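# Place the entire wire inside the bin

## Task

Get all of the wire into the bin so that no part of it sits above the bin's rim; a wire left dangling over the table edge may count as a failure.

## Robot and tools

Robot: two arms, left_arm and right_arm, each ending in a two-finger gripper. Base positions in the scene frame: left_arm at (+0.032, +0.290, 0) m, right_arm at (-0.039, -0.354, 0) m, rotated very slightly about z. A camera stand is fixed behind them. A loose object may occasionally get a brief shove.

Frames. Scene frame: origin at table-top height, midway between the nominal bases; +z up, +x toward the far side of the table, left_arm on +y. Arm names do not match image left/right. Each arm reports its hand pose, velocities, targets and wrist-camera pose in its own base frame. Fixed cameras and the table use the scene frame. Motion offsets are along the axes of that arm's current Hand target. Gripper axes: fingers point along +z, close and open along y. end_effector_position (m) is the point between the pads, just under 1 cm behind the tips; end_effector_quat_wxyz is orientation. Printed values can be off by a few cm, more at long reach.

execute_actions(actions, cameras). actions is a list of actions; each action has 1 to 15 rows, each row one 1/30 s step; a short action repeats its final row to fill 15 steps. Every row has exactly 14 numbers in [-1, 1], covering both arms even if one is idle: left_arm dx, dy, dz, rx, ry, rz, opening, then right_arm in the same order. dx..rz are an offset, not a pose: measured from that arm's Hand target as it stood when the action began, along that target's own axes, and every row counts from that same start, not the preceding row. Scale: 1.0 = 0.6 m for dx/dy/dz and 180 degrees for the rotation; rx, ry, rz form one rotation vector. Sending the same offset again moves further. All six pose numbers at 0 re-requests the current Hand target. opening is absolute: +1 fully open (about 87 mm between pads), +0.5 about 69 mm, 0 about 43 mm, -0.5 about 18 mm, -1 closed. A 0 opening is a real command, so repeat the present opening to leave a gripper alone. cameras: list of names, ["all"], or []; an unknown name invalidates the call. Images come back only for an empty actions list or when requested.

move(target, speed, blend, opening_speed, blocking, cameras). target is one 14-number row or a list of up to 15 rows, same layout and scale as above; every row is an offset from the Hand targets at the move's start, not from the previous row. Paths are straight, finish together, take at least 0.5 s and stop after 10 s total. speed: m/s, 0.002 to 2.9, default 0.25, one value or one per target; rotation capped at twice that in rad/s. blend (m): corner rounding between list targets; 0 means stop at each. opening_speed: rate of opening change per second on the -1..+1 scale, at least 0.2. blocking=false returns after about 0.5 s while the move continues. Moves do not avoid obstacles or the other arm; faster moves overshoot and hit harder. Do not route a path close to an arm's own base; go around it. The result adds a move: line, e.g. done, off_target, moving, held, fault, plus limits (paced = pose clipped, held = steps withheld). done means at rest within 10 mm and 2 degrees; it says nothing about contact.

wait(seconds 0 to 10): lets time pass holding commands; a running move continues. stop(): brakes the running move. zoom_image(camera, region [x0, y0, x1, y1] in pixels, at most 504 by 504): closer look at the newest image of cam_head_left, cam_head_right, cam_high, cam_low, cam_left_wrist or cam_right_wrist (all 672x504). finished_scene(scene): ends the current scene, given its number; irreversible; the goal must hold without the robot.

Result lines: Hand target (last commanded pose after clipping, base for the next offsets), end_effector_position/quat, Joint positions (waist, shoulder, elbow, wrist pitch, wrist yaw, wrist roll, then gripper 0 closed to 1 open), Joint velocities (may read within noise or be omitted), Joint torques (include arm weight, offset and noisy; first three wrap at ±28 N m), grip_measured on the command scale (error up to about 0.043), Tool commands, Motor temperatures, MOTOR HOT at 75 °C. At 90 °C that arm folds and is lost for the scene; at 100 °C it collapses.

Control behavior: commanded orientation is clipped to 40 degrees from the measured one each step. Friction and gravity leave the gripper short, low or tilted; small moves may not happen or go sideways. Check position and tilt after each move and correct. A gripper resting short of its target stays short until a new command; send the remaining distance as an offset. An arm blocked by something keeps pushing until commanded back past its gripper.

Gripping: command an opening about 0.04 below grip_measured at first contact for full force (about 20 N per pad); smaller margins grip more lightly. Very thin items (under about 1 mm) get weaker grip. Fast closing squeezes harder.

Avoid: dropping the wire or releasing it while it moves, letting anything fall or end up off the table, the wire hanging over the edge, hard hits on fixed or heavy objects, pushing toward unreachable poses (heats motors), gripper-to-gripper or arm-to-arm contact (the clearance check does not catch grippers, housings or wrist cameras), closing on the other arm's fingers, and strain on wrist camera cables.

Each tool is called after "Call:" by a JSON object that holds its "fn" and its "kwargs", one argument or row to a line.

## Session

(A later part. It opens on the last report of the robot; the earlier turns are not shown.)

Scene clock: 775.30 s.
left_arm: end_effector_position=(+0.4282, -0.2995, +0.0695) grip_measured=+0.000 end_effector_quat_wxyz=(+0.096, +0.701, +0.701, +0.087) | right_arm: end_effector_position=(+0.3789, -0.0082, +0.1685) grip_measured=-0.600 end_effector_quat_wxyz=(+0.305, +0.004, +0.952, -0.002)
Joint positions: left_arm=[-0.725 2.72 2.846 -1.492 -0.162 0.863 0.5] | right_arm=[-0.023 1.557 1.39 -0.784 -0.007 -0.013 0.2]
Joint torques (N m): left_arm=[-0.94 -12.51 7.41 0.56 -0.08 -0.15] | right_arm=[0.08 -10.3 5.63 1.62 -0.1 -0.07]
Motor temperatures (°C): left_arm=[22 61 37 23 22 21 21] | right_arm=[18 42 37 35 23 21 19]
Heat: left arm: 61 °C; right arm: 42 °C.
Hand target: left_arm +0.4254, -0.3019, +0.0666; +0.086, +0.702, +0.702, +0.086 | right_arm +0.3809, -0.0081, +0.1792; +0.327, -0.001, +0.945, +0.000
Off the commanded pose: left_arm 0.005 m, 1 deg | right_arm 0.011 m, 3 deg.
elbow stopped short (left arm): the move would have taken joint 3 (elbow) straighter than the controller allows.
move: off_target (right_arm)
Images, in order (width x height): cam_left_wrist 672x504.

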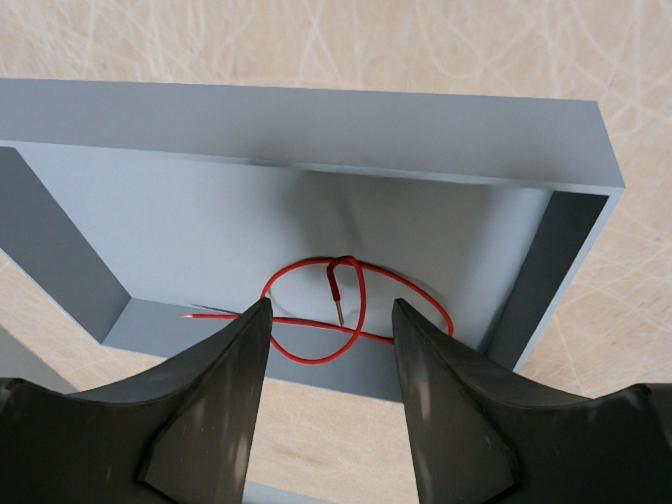

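Call:
{"fn": "move", "kwargs": {
  "target": [
    [0,0,0.012,0,0,0,0,0,0,0,0,0,0,-0.6],
    [0,0,0.012,0,0,0,-1,0,0,0,0,0,0,-0.6]
  ],
  "speed": 0.04,
  "opening_speed": 0.6,
  "cameras": ["cam_left_wrist"]
}}

Call:
{"fn": "zoom_image", "kwargs": {
  "camera": "cam_left_wrist",
  "region": [230, 220, 430, 370]
}}

Scene clock: 783.43 s.
left_arm: end_effector_position=(+0.4276, -0.2990, +0.0617) grip_measured=-0.976 end_effector_quat_wxyz=(+0.088, +0.702, +0.701, +0.087) | right_arm: end_effector_position=(+0.3789, -0.0082, +0.1685) grip_measured=-0.600 end_effector_quat_wxyz=(+0.305, +0.004, +0.952, -0.002)
Joint positions: left_arm=[-0.725 2.735 2.846 -1.492 -0.162 0.863 0.012] | right_arm=[-0.023 1.557 1.39 -0.784 -0.007 -0.013 0.2]
Joint torques (N m): left_arm=[-0.69 -12.81 7.45 0.66 -0.1 -0.14] | right_arm=[0.09 -10.3 5.65 1.62 -0.09 -0.07]
Motor temperatures (°C): left_arm=[22 60 38 23 22 21 21] | right_arm=[18 42 37 35 23 21 19]
Heat: left arm: 60 °C; right arm: 42 °C.
Hand target: left_arm +0.4271, -0.3019, +0.0596; +0.086, +0.702, +0.702, +0.086 | right_arm +0.3809, -0.0081, +0.1792; +0.327, -0.001, +0.945, +0.000
Off the commanded pose: left_arm 0.004 m, 0 deg | right_arm 0.011 m, 3 deg.
elbow stopped short (left arm): the move would have taken joint 3 (elbow) straighter than the controller allows.
move: off_target (right_arm)
Images, in order (width x height): cam_left_wrist 672x504.

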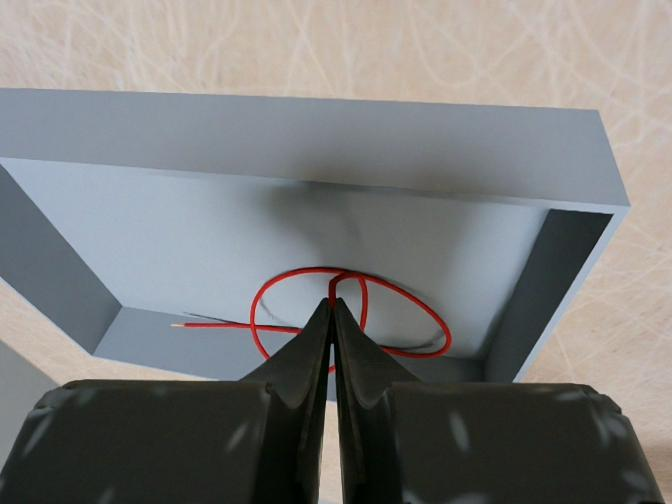

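Scaled by 2.520.

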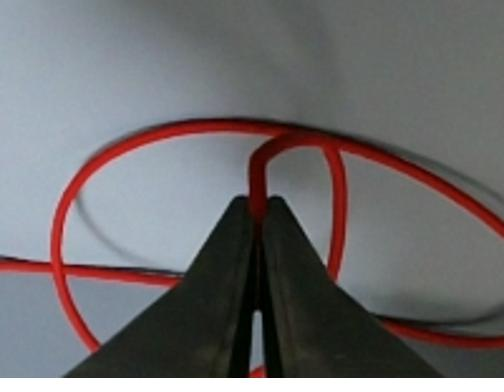

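Call:
{"fn": "move", "kwargs": {
  "target": [
    [0,0,-0.206,0,0,0,-1,0,0,0,0,0,0,0],
    [-0.113,-0.157,-0.451,0,0,0,-1,0,0,0,0,0,0,0]
  ],
  "speed": 0.18,
  "blend": 0.03,
  "cameras": ["all"]
}}

Call:
{"fn": "zoom_image", "kwargs": {
  "camera": "cam_low",
  "region": [180, 140, 360, 320]
}}

Scene clock: 805.93 s.
left_arm: end_effector_position=(+0.2715, -0.3761, +0.2864) grip_measured=-0.976 end_effector_quat_wxyz=(+0.302, +0.707, +0.636, +0.065) | right_arm: end_effector_position=(+0.3789, -0.0082, +0.1685) grip_measured=+0.000 end_effector_quat_wxyz=(+0.305, +0.004, +0.952, -0.002)
Joint positions: left_arm=[-1.101 2.228 2.783 -1.552 -0.272 0.658 0.012] | right_arm=[-0.023 1.557 1.39 -0.784 -0.007 -0.013 0.5]
Joint torques (N m): left_arm=[-0.14 -12.46 6.12 1.21 -0.25 -0.12] | right_arm=[0.06 -10.29 5.7 1.62 -0.1 -0.07]
Motor temperatures (°C): left_arm=[22 61 39 23 22 21 22] | right_arm=[18 41 37 35 23 21 19]
Heat: left arm: 61 °C; right arm: 41 °C.
Hand target: left_arm +0.2705, -0.3699, +0.2994; +0.086, +0.702, +0.702, +0.086 | right_arm +0.3809, -0.0081, +0.1792; +0.327, -0.001, +0.945, +0.000
Off the commanded pose: left_arm 0.014 m, 26 deg | right_arm 0.011 m, 3 deg.
elbow stopped short (left arm): the move would have taken joint 3 (elbow) straighter than the controller allows.
joint sent to its limit (left arm) — joint 4 (wrist pitch), lower limit. The joint targets are off in orientation, not in position.
move: off_target (left_arm, right_arm); blend cut to 0 m at target 1

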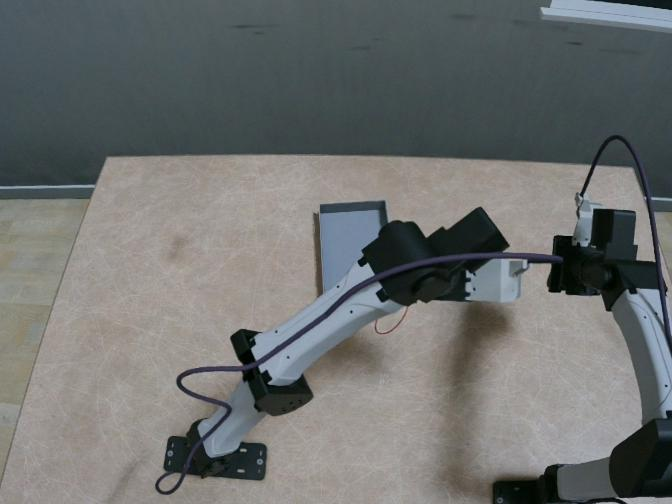

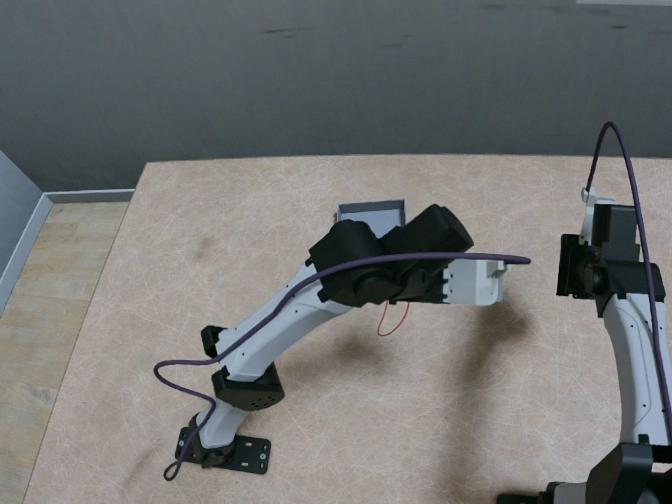

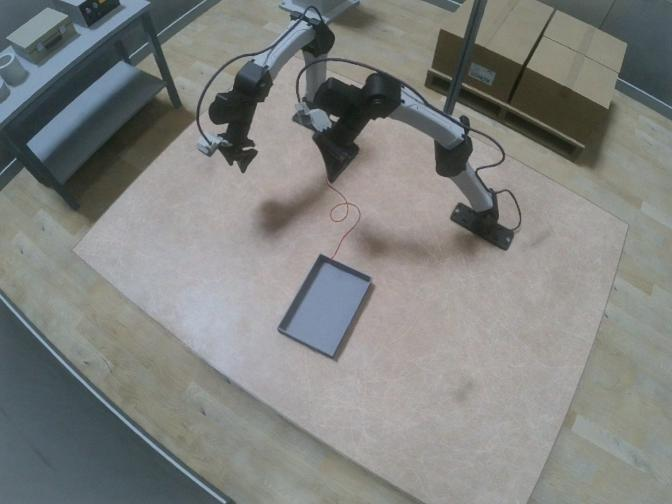

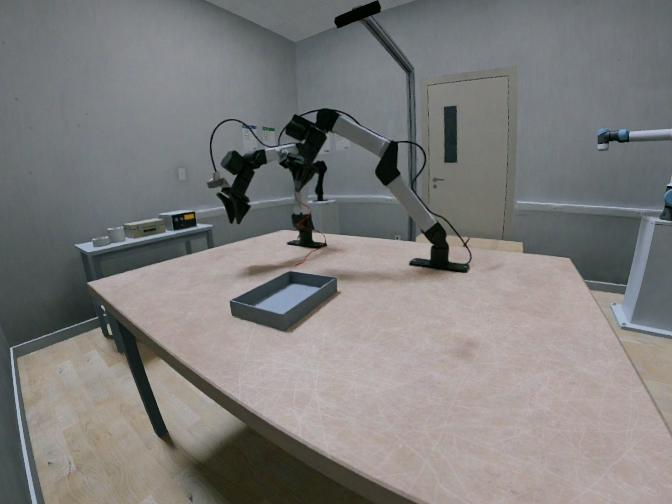

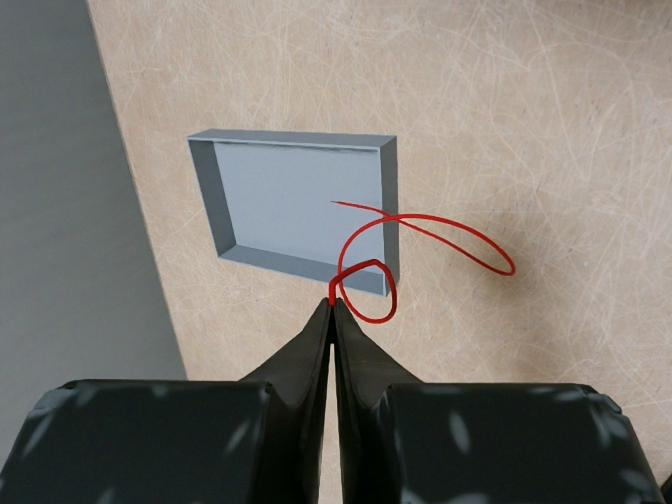

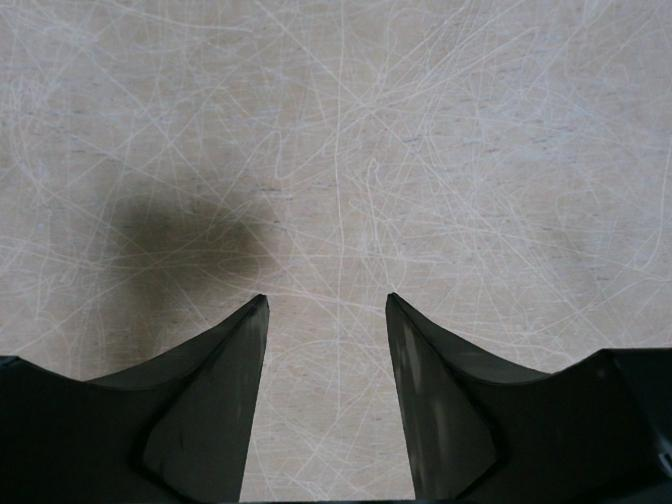

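Scaled by 2.800.

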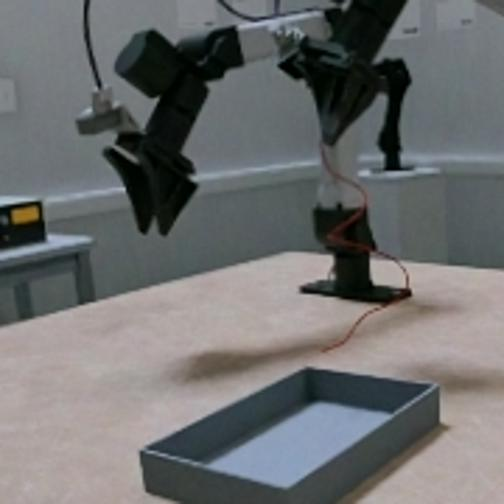

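Call:
{"fn": "move", "kwargs": {
  "target": [0.133,-0.016,-0.021,0,0,0.333,-1,0,0,0,0,0,0,0],
  "speed": 0.2,
  "cameras": ["cam_head_left","cam_head_right","cam_left_wrist","cam_low"]
}}

Call:
{"fn": "zoom_image", "kwargs": {
  "camera": "cam_head_right",
  "region": [300, 220, 480, 400]
}}

Call:
{"fn": "zoom_image", "kwargs": {
  "camera": "cam_low",
  "region": [180, 160, 340, 320]
}}

Scene clock: 845.37 s.
left_arm: end_effector_position=(+0.2587, -0.2978, +0.3043) grip_measured=-0.976 end_effector_quat_wxyz=(+0.158, +0.944, +0.232, +0.174) | right_arm: end_effector_position=(+0.3789, -0.0082, +0.1685) grip_measured=+0.000 end_effector_quat_wxyz=(+0.305, +0.004, +0.952, -0.002)
Joint positions: left_arm=[-1.069 1.825 2.215 -1.554 -0.249 1.643 0.012] | right_arm=[-0.023 1.557 1.39 -0.784 -0.007 -0.013 0.5]
Joint torques (N m): left_arm=[0.2 -9.46 4.49 0.91 -0.23 -0.05] | right_arm=[0.06 -10.33 5.64 1.61 -0.09 -0.08]
Motor temperatures (°C): left_arm=[22 55 37 24 22 21 22] | right_arm=[18 41 37 35 23 21 19]
Heat: left arm: 55 °C; right arm: 41 °C.
Hand target: left_arm +0.2581, -0.2902, +0.3095; +0.031, +0.959, +0.258, +0.117 | right_arm +0.3809, -0.0081, +0.1792; +0.327, -0.001, +0.945, +0.000
Off the commanded pose: left_arm 0.009 m, 16 deg | right_arm 0.011 m, 3 deg.
joint sent to its limit (left arm) — joint 4 (wrist pitch), lower limit. The joint targets are off in orientation, not in position.
move: off_target (left_arm, right_arm)
Images, in order (width x height): cam_head_left 672x504, cam_head_right 672x504, cam_low 672x504, cam_left_wrist 672x504.

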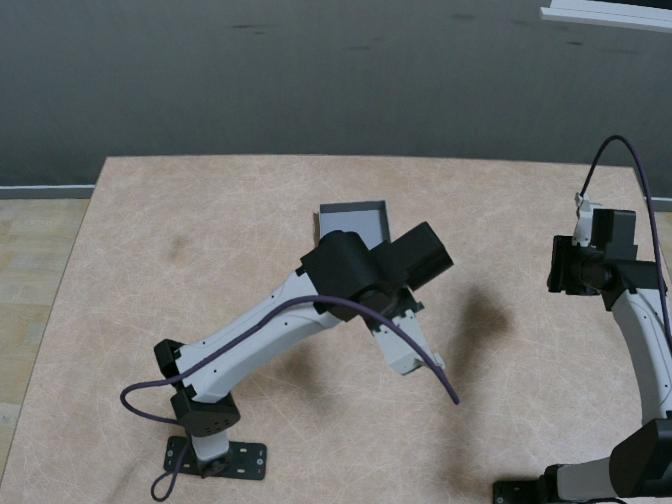

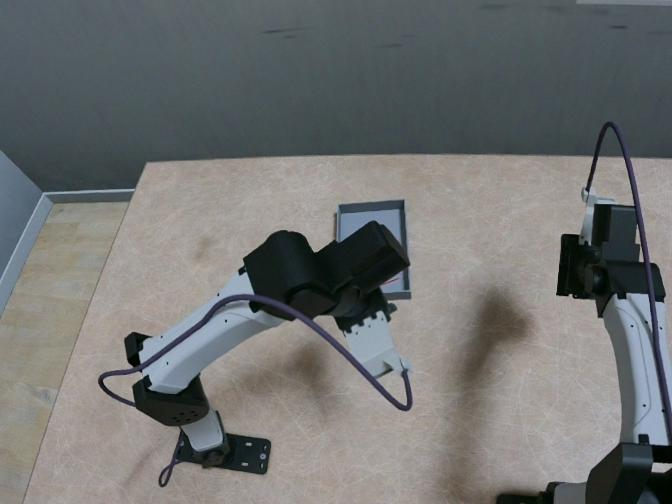

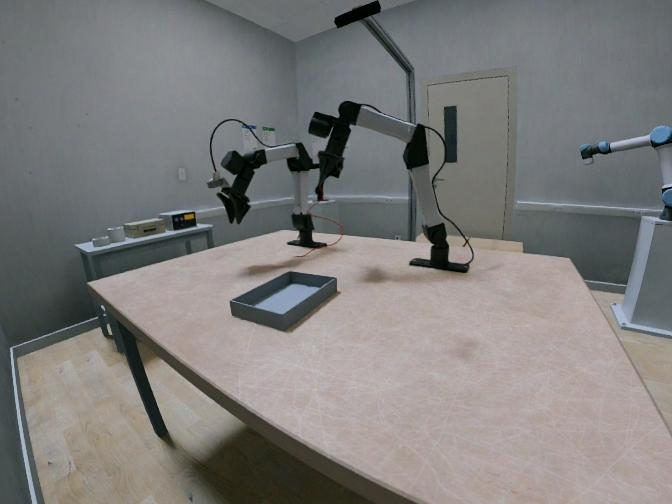

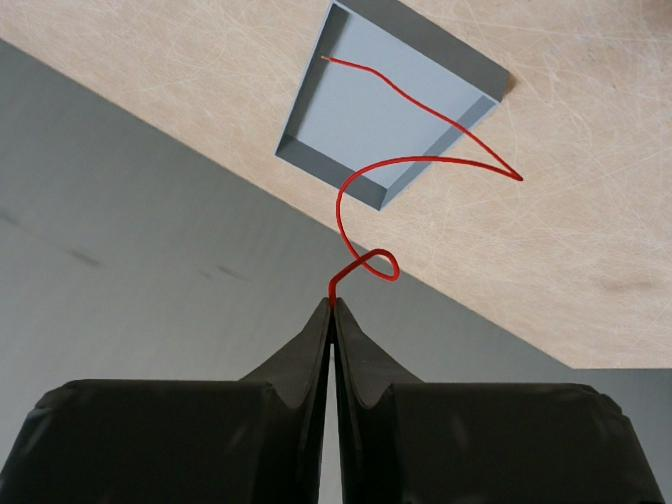

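Scaled by 2.800.

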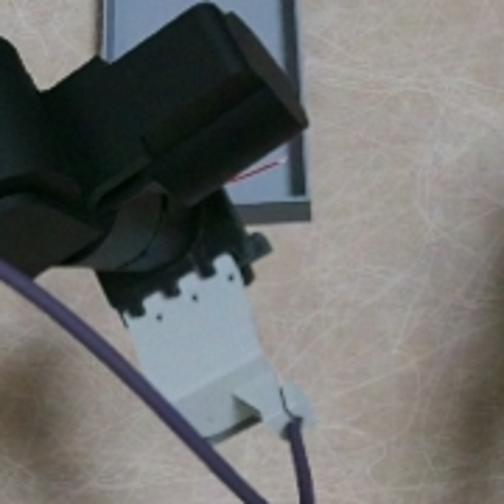

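Scaled by 3.150.

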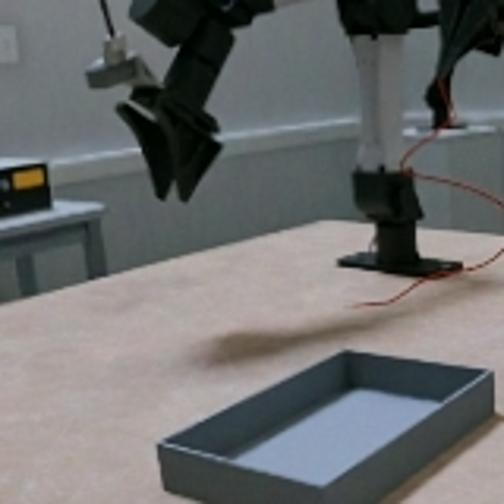

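Call:
{"fn": "move", "kwargs": {
  "target": [-0.076,0.034,-0.008,0,0,0,-1,-0.016,0.488,0.064,0.133,0.183,0.3845,0],
  "speed": 0.2,
  "cameras": ["all"]
}}

Scene clock: 879.37 s.
left_arm: end_effector_position=(+0.2298, -0.3286, +0.3054) grip_measured=-0.976 end_effector_quat_wxyz=(+0.177, +0.943, +0.224, +0.170) | right_arm: end_effector_position=(+0.4095, +0.2806, +0.1512) grip_measured=+0.000 end_effector_quat_wxyz=(+0.032, +0.590, +0.803, +0.079)
Joint positions: left_arm=[-1.182 1.862 2.263 -1.554 -0.277 1.552 0.012] | right_arm=[0.516 2.391 2.566 -1.576 -0.006 1.784 0.5]
Joint torques (N m): left_arm=[-1.16 -6.87 6.79 0.93 -0.25 -0.12] | right_arm=[0.61 -11.66 8.25 0.45 -0.01 0.15]
Heat: left arm: 53 °C; right arm: 41 °C.
Hand target: left_arm +0.2285, -0.3307, +0.3071; +0.031, +0.959, +0.258, +0.117 | right_arm +0.4118, +0.2847, +0.1547; +0.000, +0.588, +0.809, +0.000
Off the commanded pose: left_arm 0.003 m, 18 deg | right_arm 0.006 m, 10 deg.
joint sent to its limit (left arm) — joint 4 (wrist pitch), lower limit. The joint targets are off in orientation, not in position.
joint sent to its limit (right arm) — joint 4 (wrist pitch), lower limit. The joint targets are off in orientation, not in position.
move: off_target (left_arm, right_arm)

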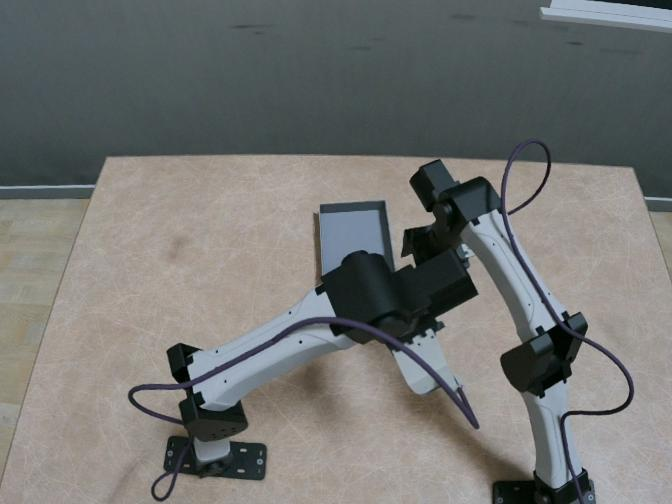

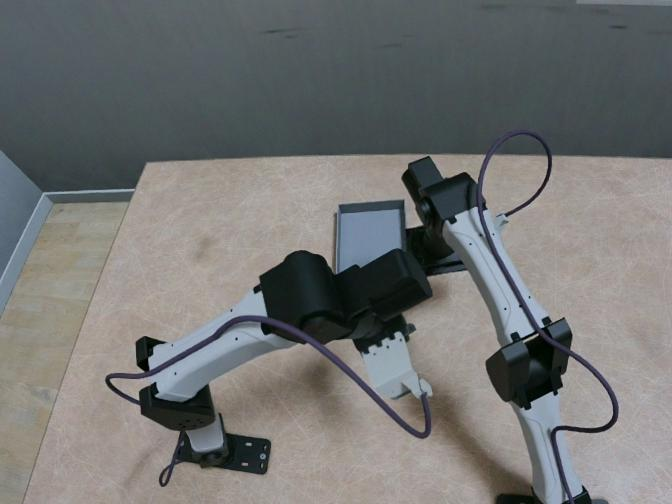

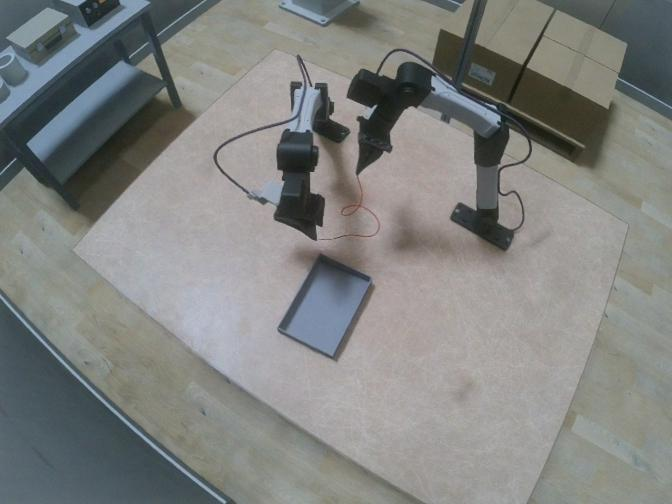

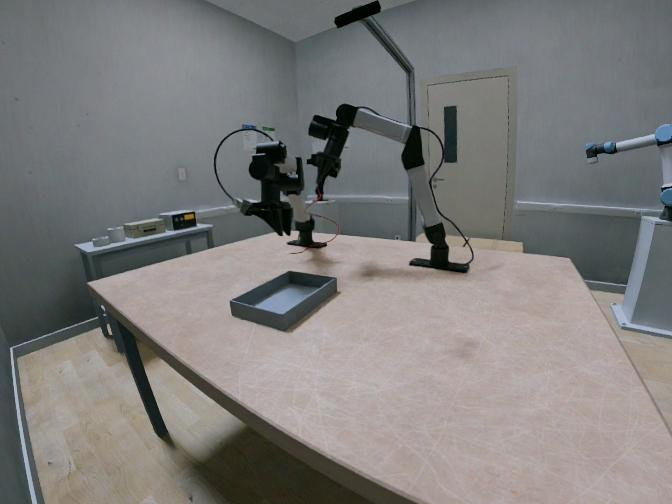

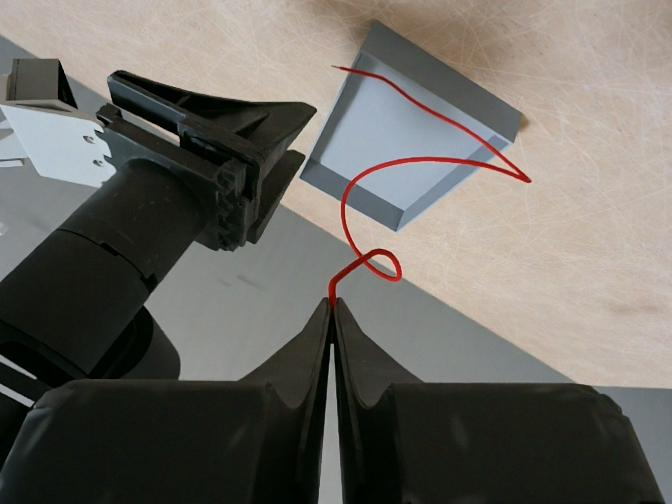

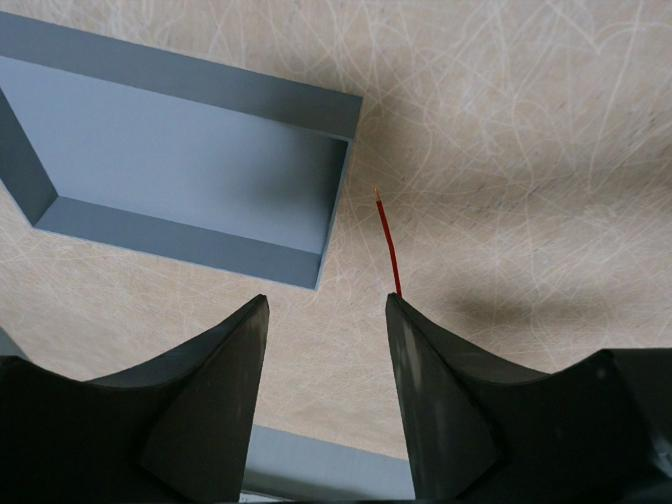

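Call:
{"fn": "move", "kwargs": {
  "target": [
    [0,0,0,0,0,0,-1,0.014,-0.029,0.0,0,0,0,0],
    [0,0,0,0,0,0,-1,0.014,-0.029,0.06,0,0,0,0]
  ],
  "speed": 0.1,
  "blend": 0.01,
  "cameras": ["cam_right_wrist","cam_left_wrist","cam_low"]
}}

Call:
{"fn": "zoom_image", "kwargs": {
  "camera": "cam_right_wrist",
  "region": [230, 170, 430, 320]
}}

Scene clock: 909.07 s.
left_arm: end_effector_position=(+0.2298, -0.3286, +0.3054) grip_measured=-0.976 end_effector_quat_wxyz=(+0.177, +0.943, +0.224, +0.170) | right_arm: end_effector_position=(+0.3967, +0.2862, +0.1257) grip_measured=+0.000 end_effector_quat_wxyz=(+0.015, +0.589, +0.806, +0.044)
Joint positions: left_arm=[-1.182 1.862 2.263 -1.554 -0.277 1.552 0.012] | right_arm=[0.54 2.412 2.51 -1.576 -0.007 1.802 0.5]
Joint torques (N m): left_arm=[-1.16 -6.9 6.71 0.95 -0.23 -0.15] | right_arm=[0.96 -12.12 4.36 0.3 0.06 0.1]
Motor temperatures (°C): left_arm=[22 49 38 24 22 21 22] | right_arm=[18 43 37 32 23 21 19]
Heat: left arm: 49 °C; right arm: 43 °C.
Hand target: left_arm +0.2285, -0.3307, +0.3071; +0.031, +0.959, +0.258, +0.117 | right_arm +0.3927, +0.2873, +0.1186; +0.000, +0.588, +0.809, +0.000
Off the commanded pose: left_arm 0.003 m, 18 deg | right_arm 0.008 m, 5 deg.
joint sent to its limit (left arm) — joint 4 (wrist pitch), lower limit. The joint targets are off in orientation, not in position.
joint sent to its limit (right arm) — joint 4 (wrist pitch), lower limit. The joint targets are off in orientation, not in position.
move: off_target (left_arm, right_arm)
Images, in order (width x height): cam_low 672x504, cam_left_wrist 672x504, cam_right_wrist 672x504.

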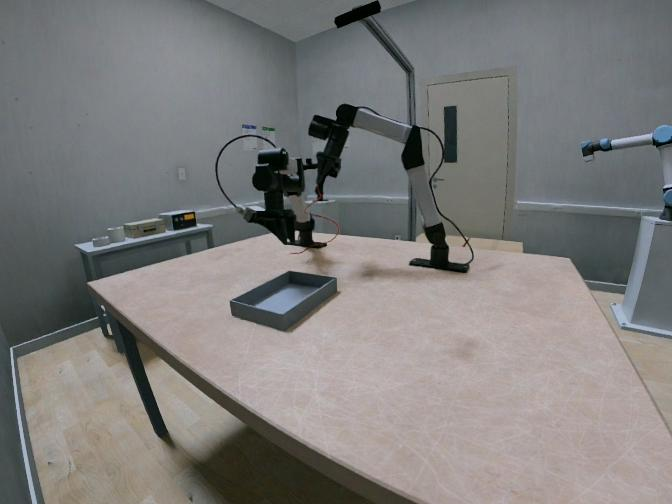

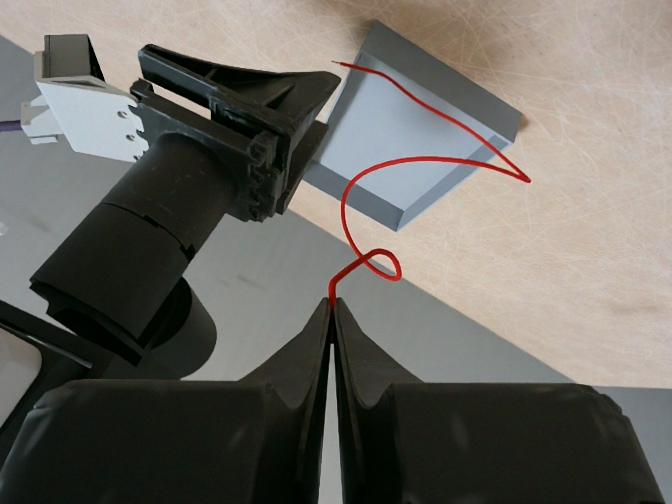

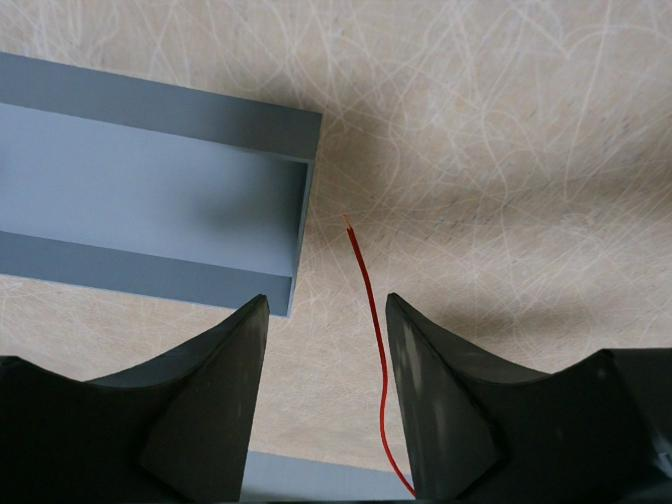

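Scaled by 2.520.

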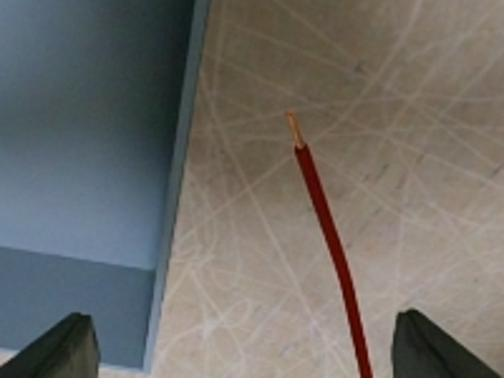

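Call:
{"fn": "move", "kwargs": {
  "target": [
    [0,0,0,0,0,0,-1,0,-0.0285,0.01,0,0,0,0],
    [0,0,0,0,0,0,-1,0,-0.0285,0.036,0,0,0,0]
  ],
  "speed": 0.08,
  "blend": 0.01,
  "cameras": ["cam_right_wrist"]
}}

Call:
{"fn": "zoom_image", "kwargs": {
  "camera": "cam_right_wrist",
  "region": [230, 170, 430, 320]
}}

Scene clock: 915.57 s.
left_arm: end_effector_position=(+0.2298, -0.3286, +0.3054) grip_measured=-0.976 end_effector_quat_wxyz=(+0.177, +0.943, +0.224, +0.170) | right_arm: end_effector_position=(+0.3748, +0.2791, +0.0870) grip_measured=+0.000 end_effector_quat_wxyz=(-0.010, +0.586, +0.810, -0.015)
Joint positions: left_arm=[-1.182 1.862 2.263 -1.554 -0.277 1.552 0.012] | right_arm=[0.551 2.412 2.36 -1.554 -0.007 1.802 0.5]
Joint torques (N m): left_arm=[-1.14 -6.86 6.71 0.96 -0.23 -0.16] | right_arm=[0.9 -15.92 4.53 0.32 0.1 0.13]
Heat: left arm: 48 °C; right arm: 45 °C.
Hand target: left_arm +0.2285, -0.3307, +0.3071; +0.031, +0.959, +0.258, +0.117 | right_arm +0.3763, +0.2821, +0.0970; +0.000, +0.588, +0.809, +0.000
Off the commanded pose: left_arm 0.003 m, 18 deg | right_arm 0.011 m, 2 deg.
joint sent to its limit (left arm) — joint 4 (wrist pitch), lower limit. The joint targets are off in orientation, not in position.
move: off_target (left_arm, right_arm); blend cut to 0.0078 m at target 1
Images, in order (width x height): cam_right_wrist 672x504.

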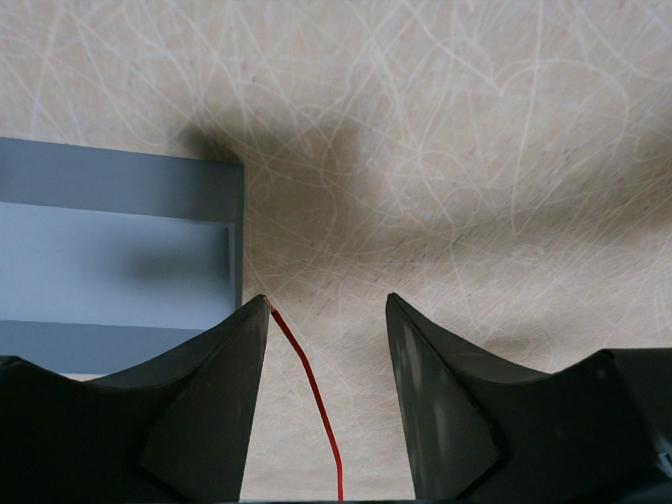

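Scaled by 2.520.

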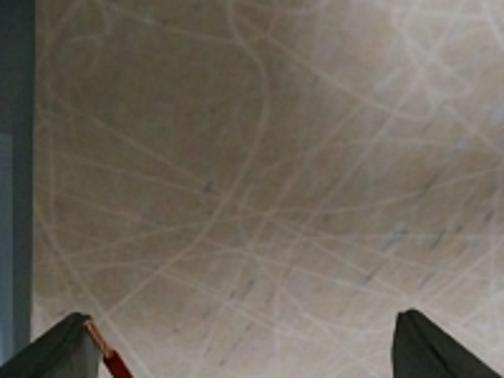

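Call:
{"fn": "move", "kwargs": {
  "target": [0,0,0,0,0,0,-1,0.025,0.018,-0.01,0,0,0,0],
  "speed": 0.05,
  "cameras": ["cam_right_wrist"]
}}

Call:
{"fn": "zoom_image", "kwargs": {
  "camera": "cam_right_wrist",
  "region": [230, 220, 430, 370]
}}

Scene clock: 925.33 s.
left_arm: end_effector_position=(+0.2298, -0.3286, +0.3054) grip_measured=-0.976 end_effector_quat_wxyz=(+0.177, +0.943, +0.224, +0.170) | right_arm: end_effector_position=(+0.3796, +0.2968, +0.1005) grip_measured=+0.000 end_effector_quat_wxyz=(+0.000, +0.585, +0.811, +0.010)
Joint positions: left_arm=[-1.182 1.862 2.263 -1.554 -0.277 1.552 0.012] | right_arm=[0.577 2.436 2.456 -1.572 -0.007 1.828 0.5]
Joint torques (N m): left_arm=[-1.21 -6.89 6.82 0.97 -0.23 -0.14] | right_arm=[0.73 -12.04 8.36 0.12 0.08 0.15]
Motor temperatures (°C): left_arm=[22 48 39 24 22 21 22] | right_arm=[18 49 37 31 23 21 19]
Heat: left arm: 48 °C; right arm: 49 °C.
Hand target: left_arm +0.2285, -0.3307, +0.3071; +0.031, +0.959, +0.258, +0.117 | right_arm +0.3820, +0.2998, +0.1031; +0.000, +0.588, +0.809, +0.000
Off the commanded pose: left_arm 0.003 m, 18 deg | right_arm 0.005 m, 1 deg.
joint sent to its limit (left arm) — joint 4 (wrist pitch), lower limit. The joint targets are off in orientation, not in position.
joint sent to its limit (right arm) — joint 4 (wrist pitch), lower limit. The joint targets still meet the commanded pose.
move: off_target (left_arm)
Images, in order (width x height): cam_right_wrist 672x504.

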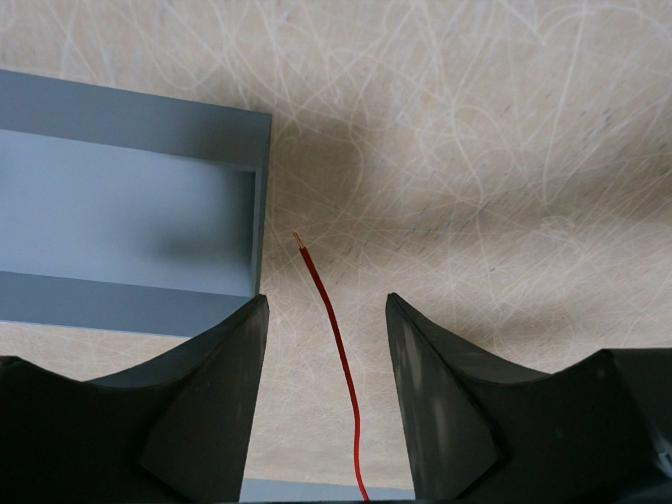

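Scaled by 2.520.

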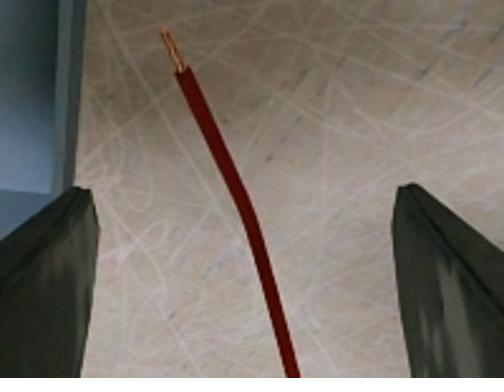

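Call:
{"fn": "move", "kwargs": {
  "target": [0,0,0,0,0,0,-1,0,0,0,0,0,0,-1],
  "opening_speed": 0.6,
  "cameras": ["cam_right_wrist","cam_left_wrist"]
}}

Call:
{"fn": "zoom_image", "kwargs": {
  "camera": "cam_right_wrist",
  "region": [230, 220, 430, 370]
}}

Scene clock: 931.10 s.
left_arm: end_effector_position=(+0.2298, -0.3286, +0.3054) grip_measured=-0.976 end_effector_quat_wxyz=(+0.177, +0.943, +0.224, +0.170) | right_arm: end_effector_position=(+0.3796, +0.2967, +0.1005) grip_measured=-1.000 end_effector_quat_wxyz=(+0.000, +0.586, +0.810, +0.010)
Joint positions: left_arm=[-1.182 1.862 2.263 -1.554 -0.277 1.552 0.012] | right_arm=[0.577 2.436 2.456 -1.572 -0.007 1.829 0]
Joint torques (N m): left_arm=[-1.09 -6.86 6.79 0.95 -0.22 -0.16] | right_arm=[0.73 -12.03 8.39 0.12 0.09 0.14]
Heat: left arm: 47 °C; right arm: 48 °C.
Hand target: left_arm +0.2285, -0.3307, +0.3071; +0.031, +0.959, +0.258, +0.117 | right_arm +0.3820, +0.2998, +0.1031; +0.000, +0.588, +0.809, +0.000
Off the commanded pose: left_arm 0.003 m, 18 deg | right_arm 0.005 m, 1 deg.
joint sent to its limit (left arm) — joint 4 (wrist pitch), lower limit. The joint targets are off in orientation, not in position.
joint sent to its limit (right arm) — joint 4 (wrist pitch), lower limit. The joint targets still meet the commanded pose.
move: off_target (left_arm)
Images, in order (width x height): cam_left_wrist 672x504, cam_right_wrist 672x504.

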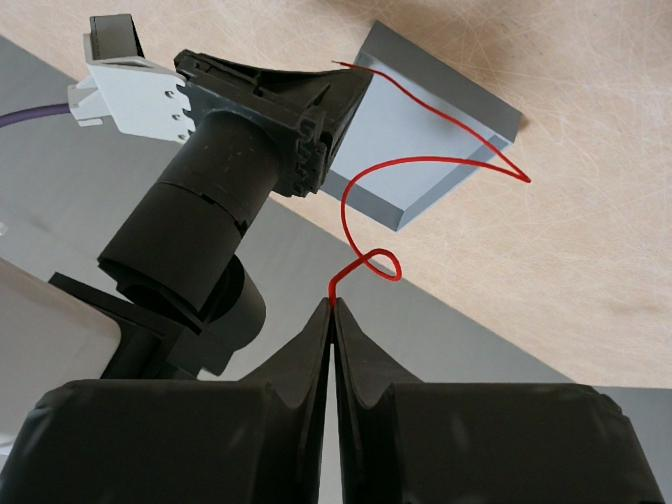

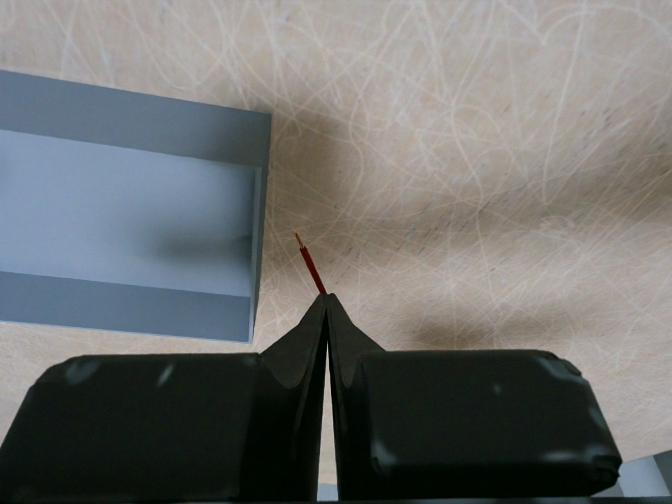

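Scaled by 2.520.

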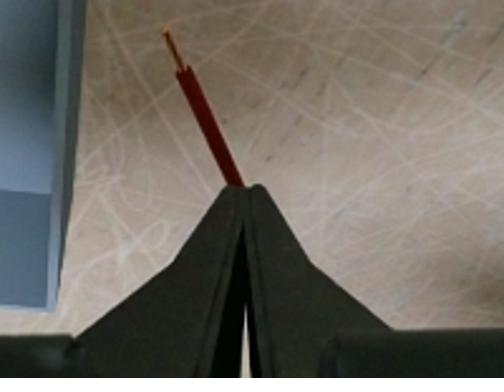

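Call:
{"fn": "move", "kwargs": {
  "target": [
    [0,0,0,0,0,0,-1,0,0,0,0,0,0,-0.1],
    [0,0,0,0,0,0,-1,0,0,0.026,0,0,0,-0.1],
    [0,0,0,0,0,0,-1,0,0,0.026,0,0,0,-1]
  ],
  "speed": 0.05,
  "opening_speed": 0.6,
  "cameras": ["cam_right_wrist","cam_left_wrist"]
}}

Call:
{"fn": "zoom_image", "kwargs": {
  "camera": "cam_right_wrist",
  "region": [230, 220, 430, 370]
}}

Scene clock: 950.67 s.
left_arm: end_effector_position=(+0.2298, -0.3286, +0.3054) grip_measured=-0.976 end_effector_quat_wxyz=(+0.177, +0.943, +0.224, +0.170) | right_arm: end_effector_position=(+0.3791, +0.2964, +0.0872) grip_measured=-0.970 end_effector_quat_wxyz=(-0.005, +0.586, +0.810, -0.004)
Joint positions: left_arm=[-1.182 1.862 2.263 -1.554 -0.277 1.552 0.012] | right_arm=[0.577 2.465 2.456 -1.572 -0.007 1.829 0.015]
Joint velocities: left_arm=[0.012 -0.017 0.002 0.007 -0.154 0.037 -0.014] | right_arm=[within noise]
Joint torques (N m): left_arm=[-1.17 -6.86 6.82 0.94 -0.22 -0.15] | right_arm=[0.76 -12.33 7.42 0.19 0.11 0.12]
Heat: left arm: 46 °C; right arm: 46 °C.
Hand target: left_arm +0.2285, -0.3307, +0.3071; +0.031, +0.959, +0.258, +0.117 | right_arm +0.3820, +0.2998, +0.0874; +0.000, +0.588, +0.809, +0.000
Off the commanded pose: left_arm 0.003 m, 18 deg | right_arm 0.004 m, 1 deg.
joint sent to its limit (left arm) — joint 4 (wrist pitch), lower limit. The joint targets are off in orientation, not in position.
move: off_target (left_arm)
Images, in order (width x height): cam_left_wrist 672x504, cam_right_wrist 672x504.

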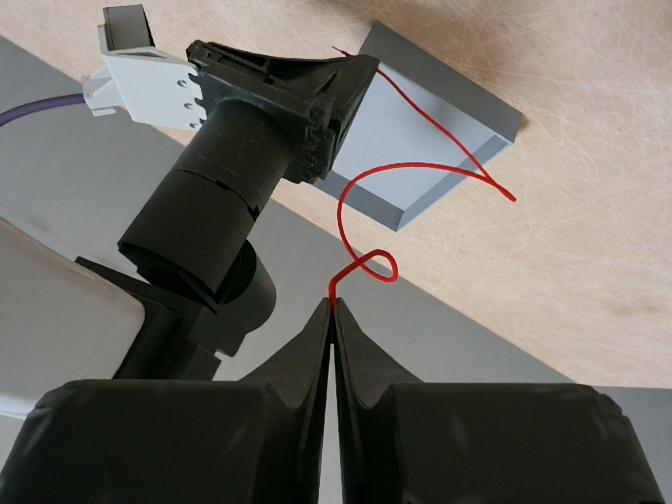

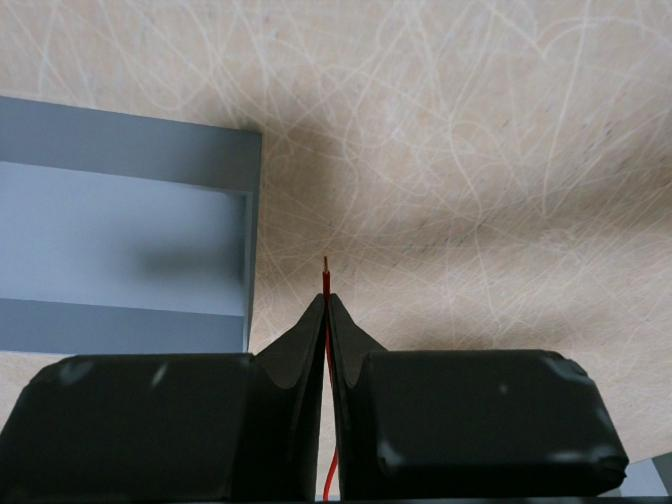

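Scaled by 2.520.

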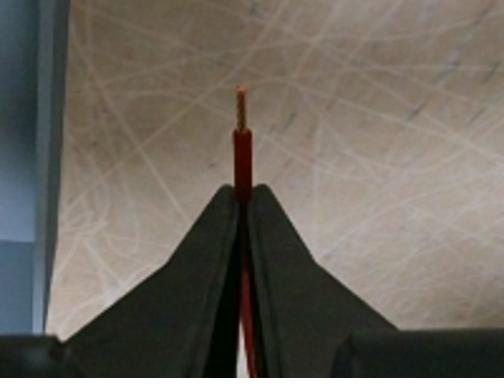

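Call:
{"fn": "move", "kwargs": {
  "target": [0.241,-0.354,0.116,0,0,-0.333,-1,-0.267,-0.164,-0.205,0,0,0,-1],
  "speed": 0.13,
  "cameras": ["all"]
}}

Scene clock: 964.67 s.
left_arm: end_effector_position=(+0.2684, -0.0788, +0.2428) grip_measured=-0.976 end_effector_quat_wxyz=(+0.086, +0.706, +0.698, +0.088) | right_arm: end_effector_position=(+0.3451, +0.1206, +0.1985) grip_measured=-0.970 end_effector_quat_wxyz=(+0.026, +0.591, +0.805, +0.039)
Joint positions: left_arm=[-0.492 1.537 1.738 -1.554 -0.116 1.104 0.012] | right_arm=[0.217 1.9 1.997 -1.575 -0.012 1.483 0.015]
Joint torques (N m): left_arm=[0.46 -6.84 4.68 0.62 -0.06 -0.13] | right_arm=[-0.25 -13.24 4.33 0.31 0.01 -0.05]
Heat: left arm: 46 °C; right arm: 47 °C.
Hand target: left_arm +0.2634, -0.0744, +0.2442; +0.086, +0.702, +0.702, +0.086 | right_arm +0.3380, +0.1169, +0.2106; +0.000, +0.588, +0.809, +0.000
Off the commanded pose: left_arm 0.007 m, 1 deg | right_arm 0.014 m, 5 deg.
joint sent to its limit (right arm) — joint 4 (wrist pitch), lower limit. The joint targets are off in orientation, not in position.
move: off_target (right_arm)

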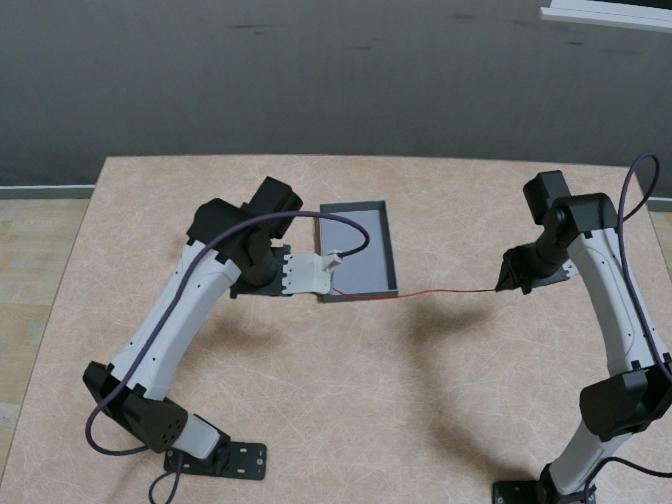

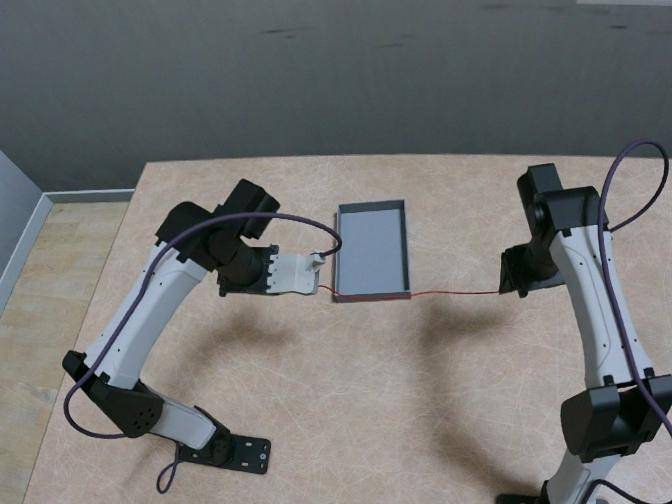

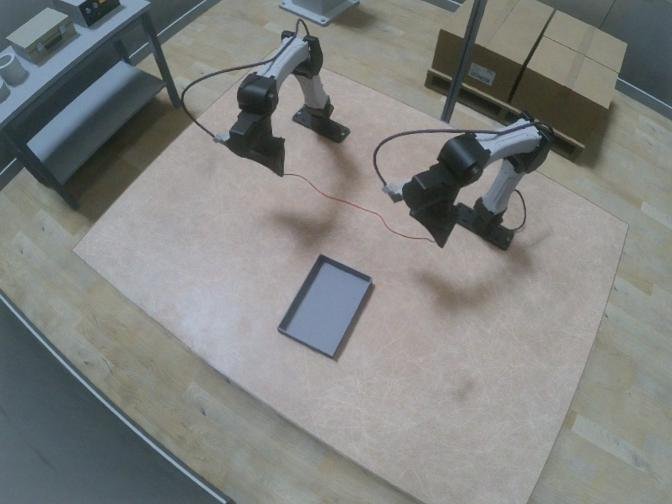

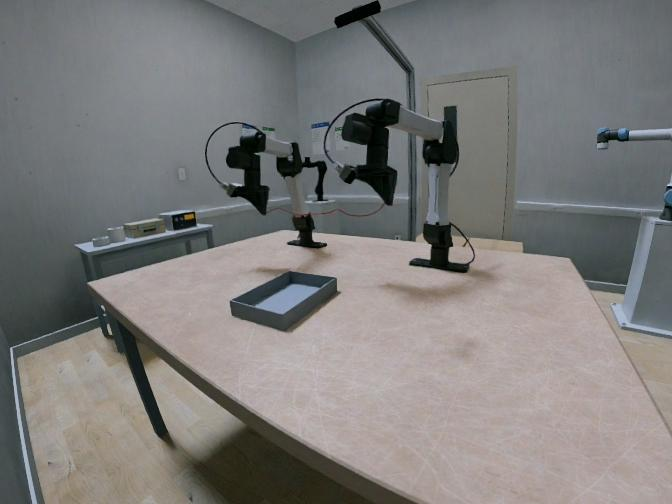

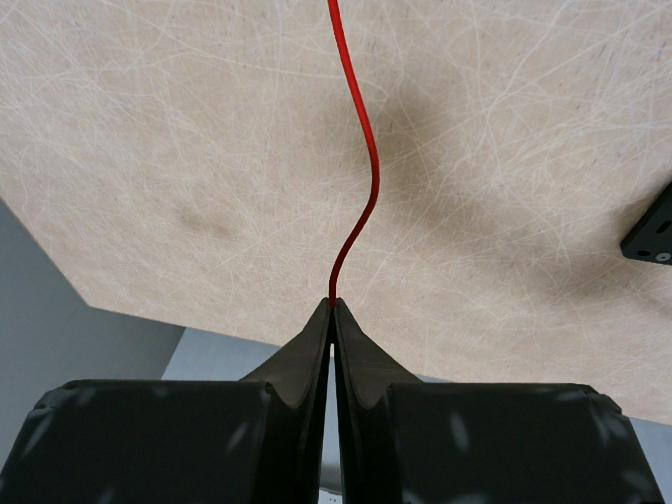

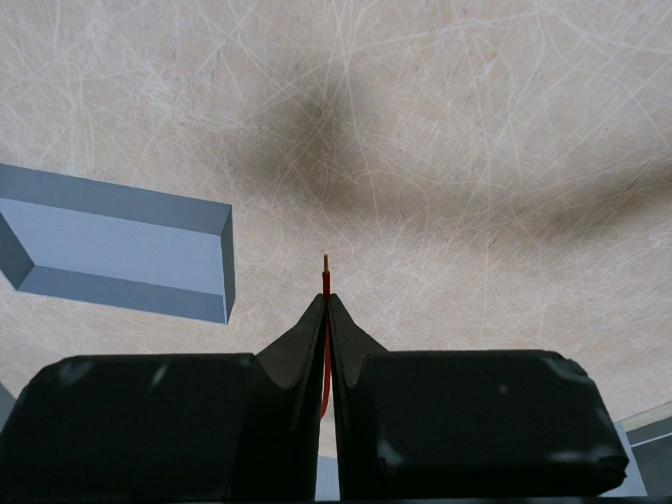

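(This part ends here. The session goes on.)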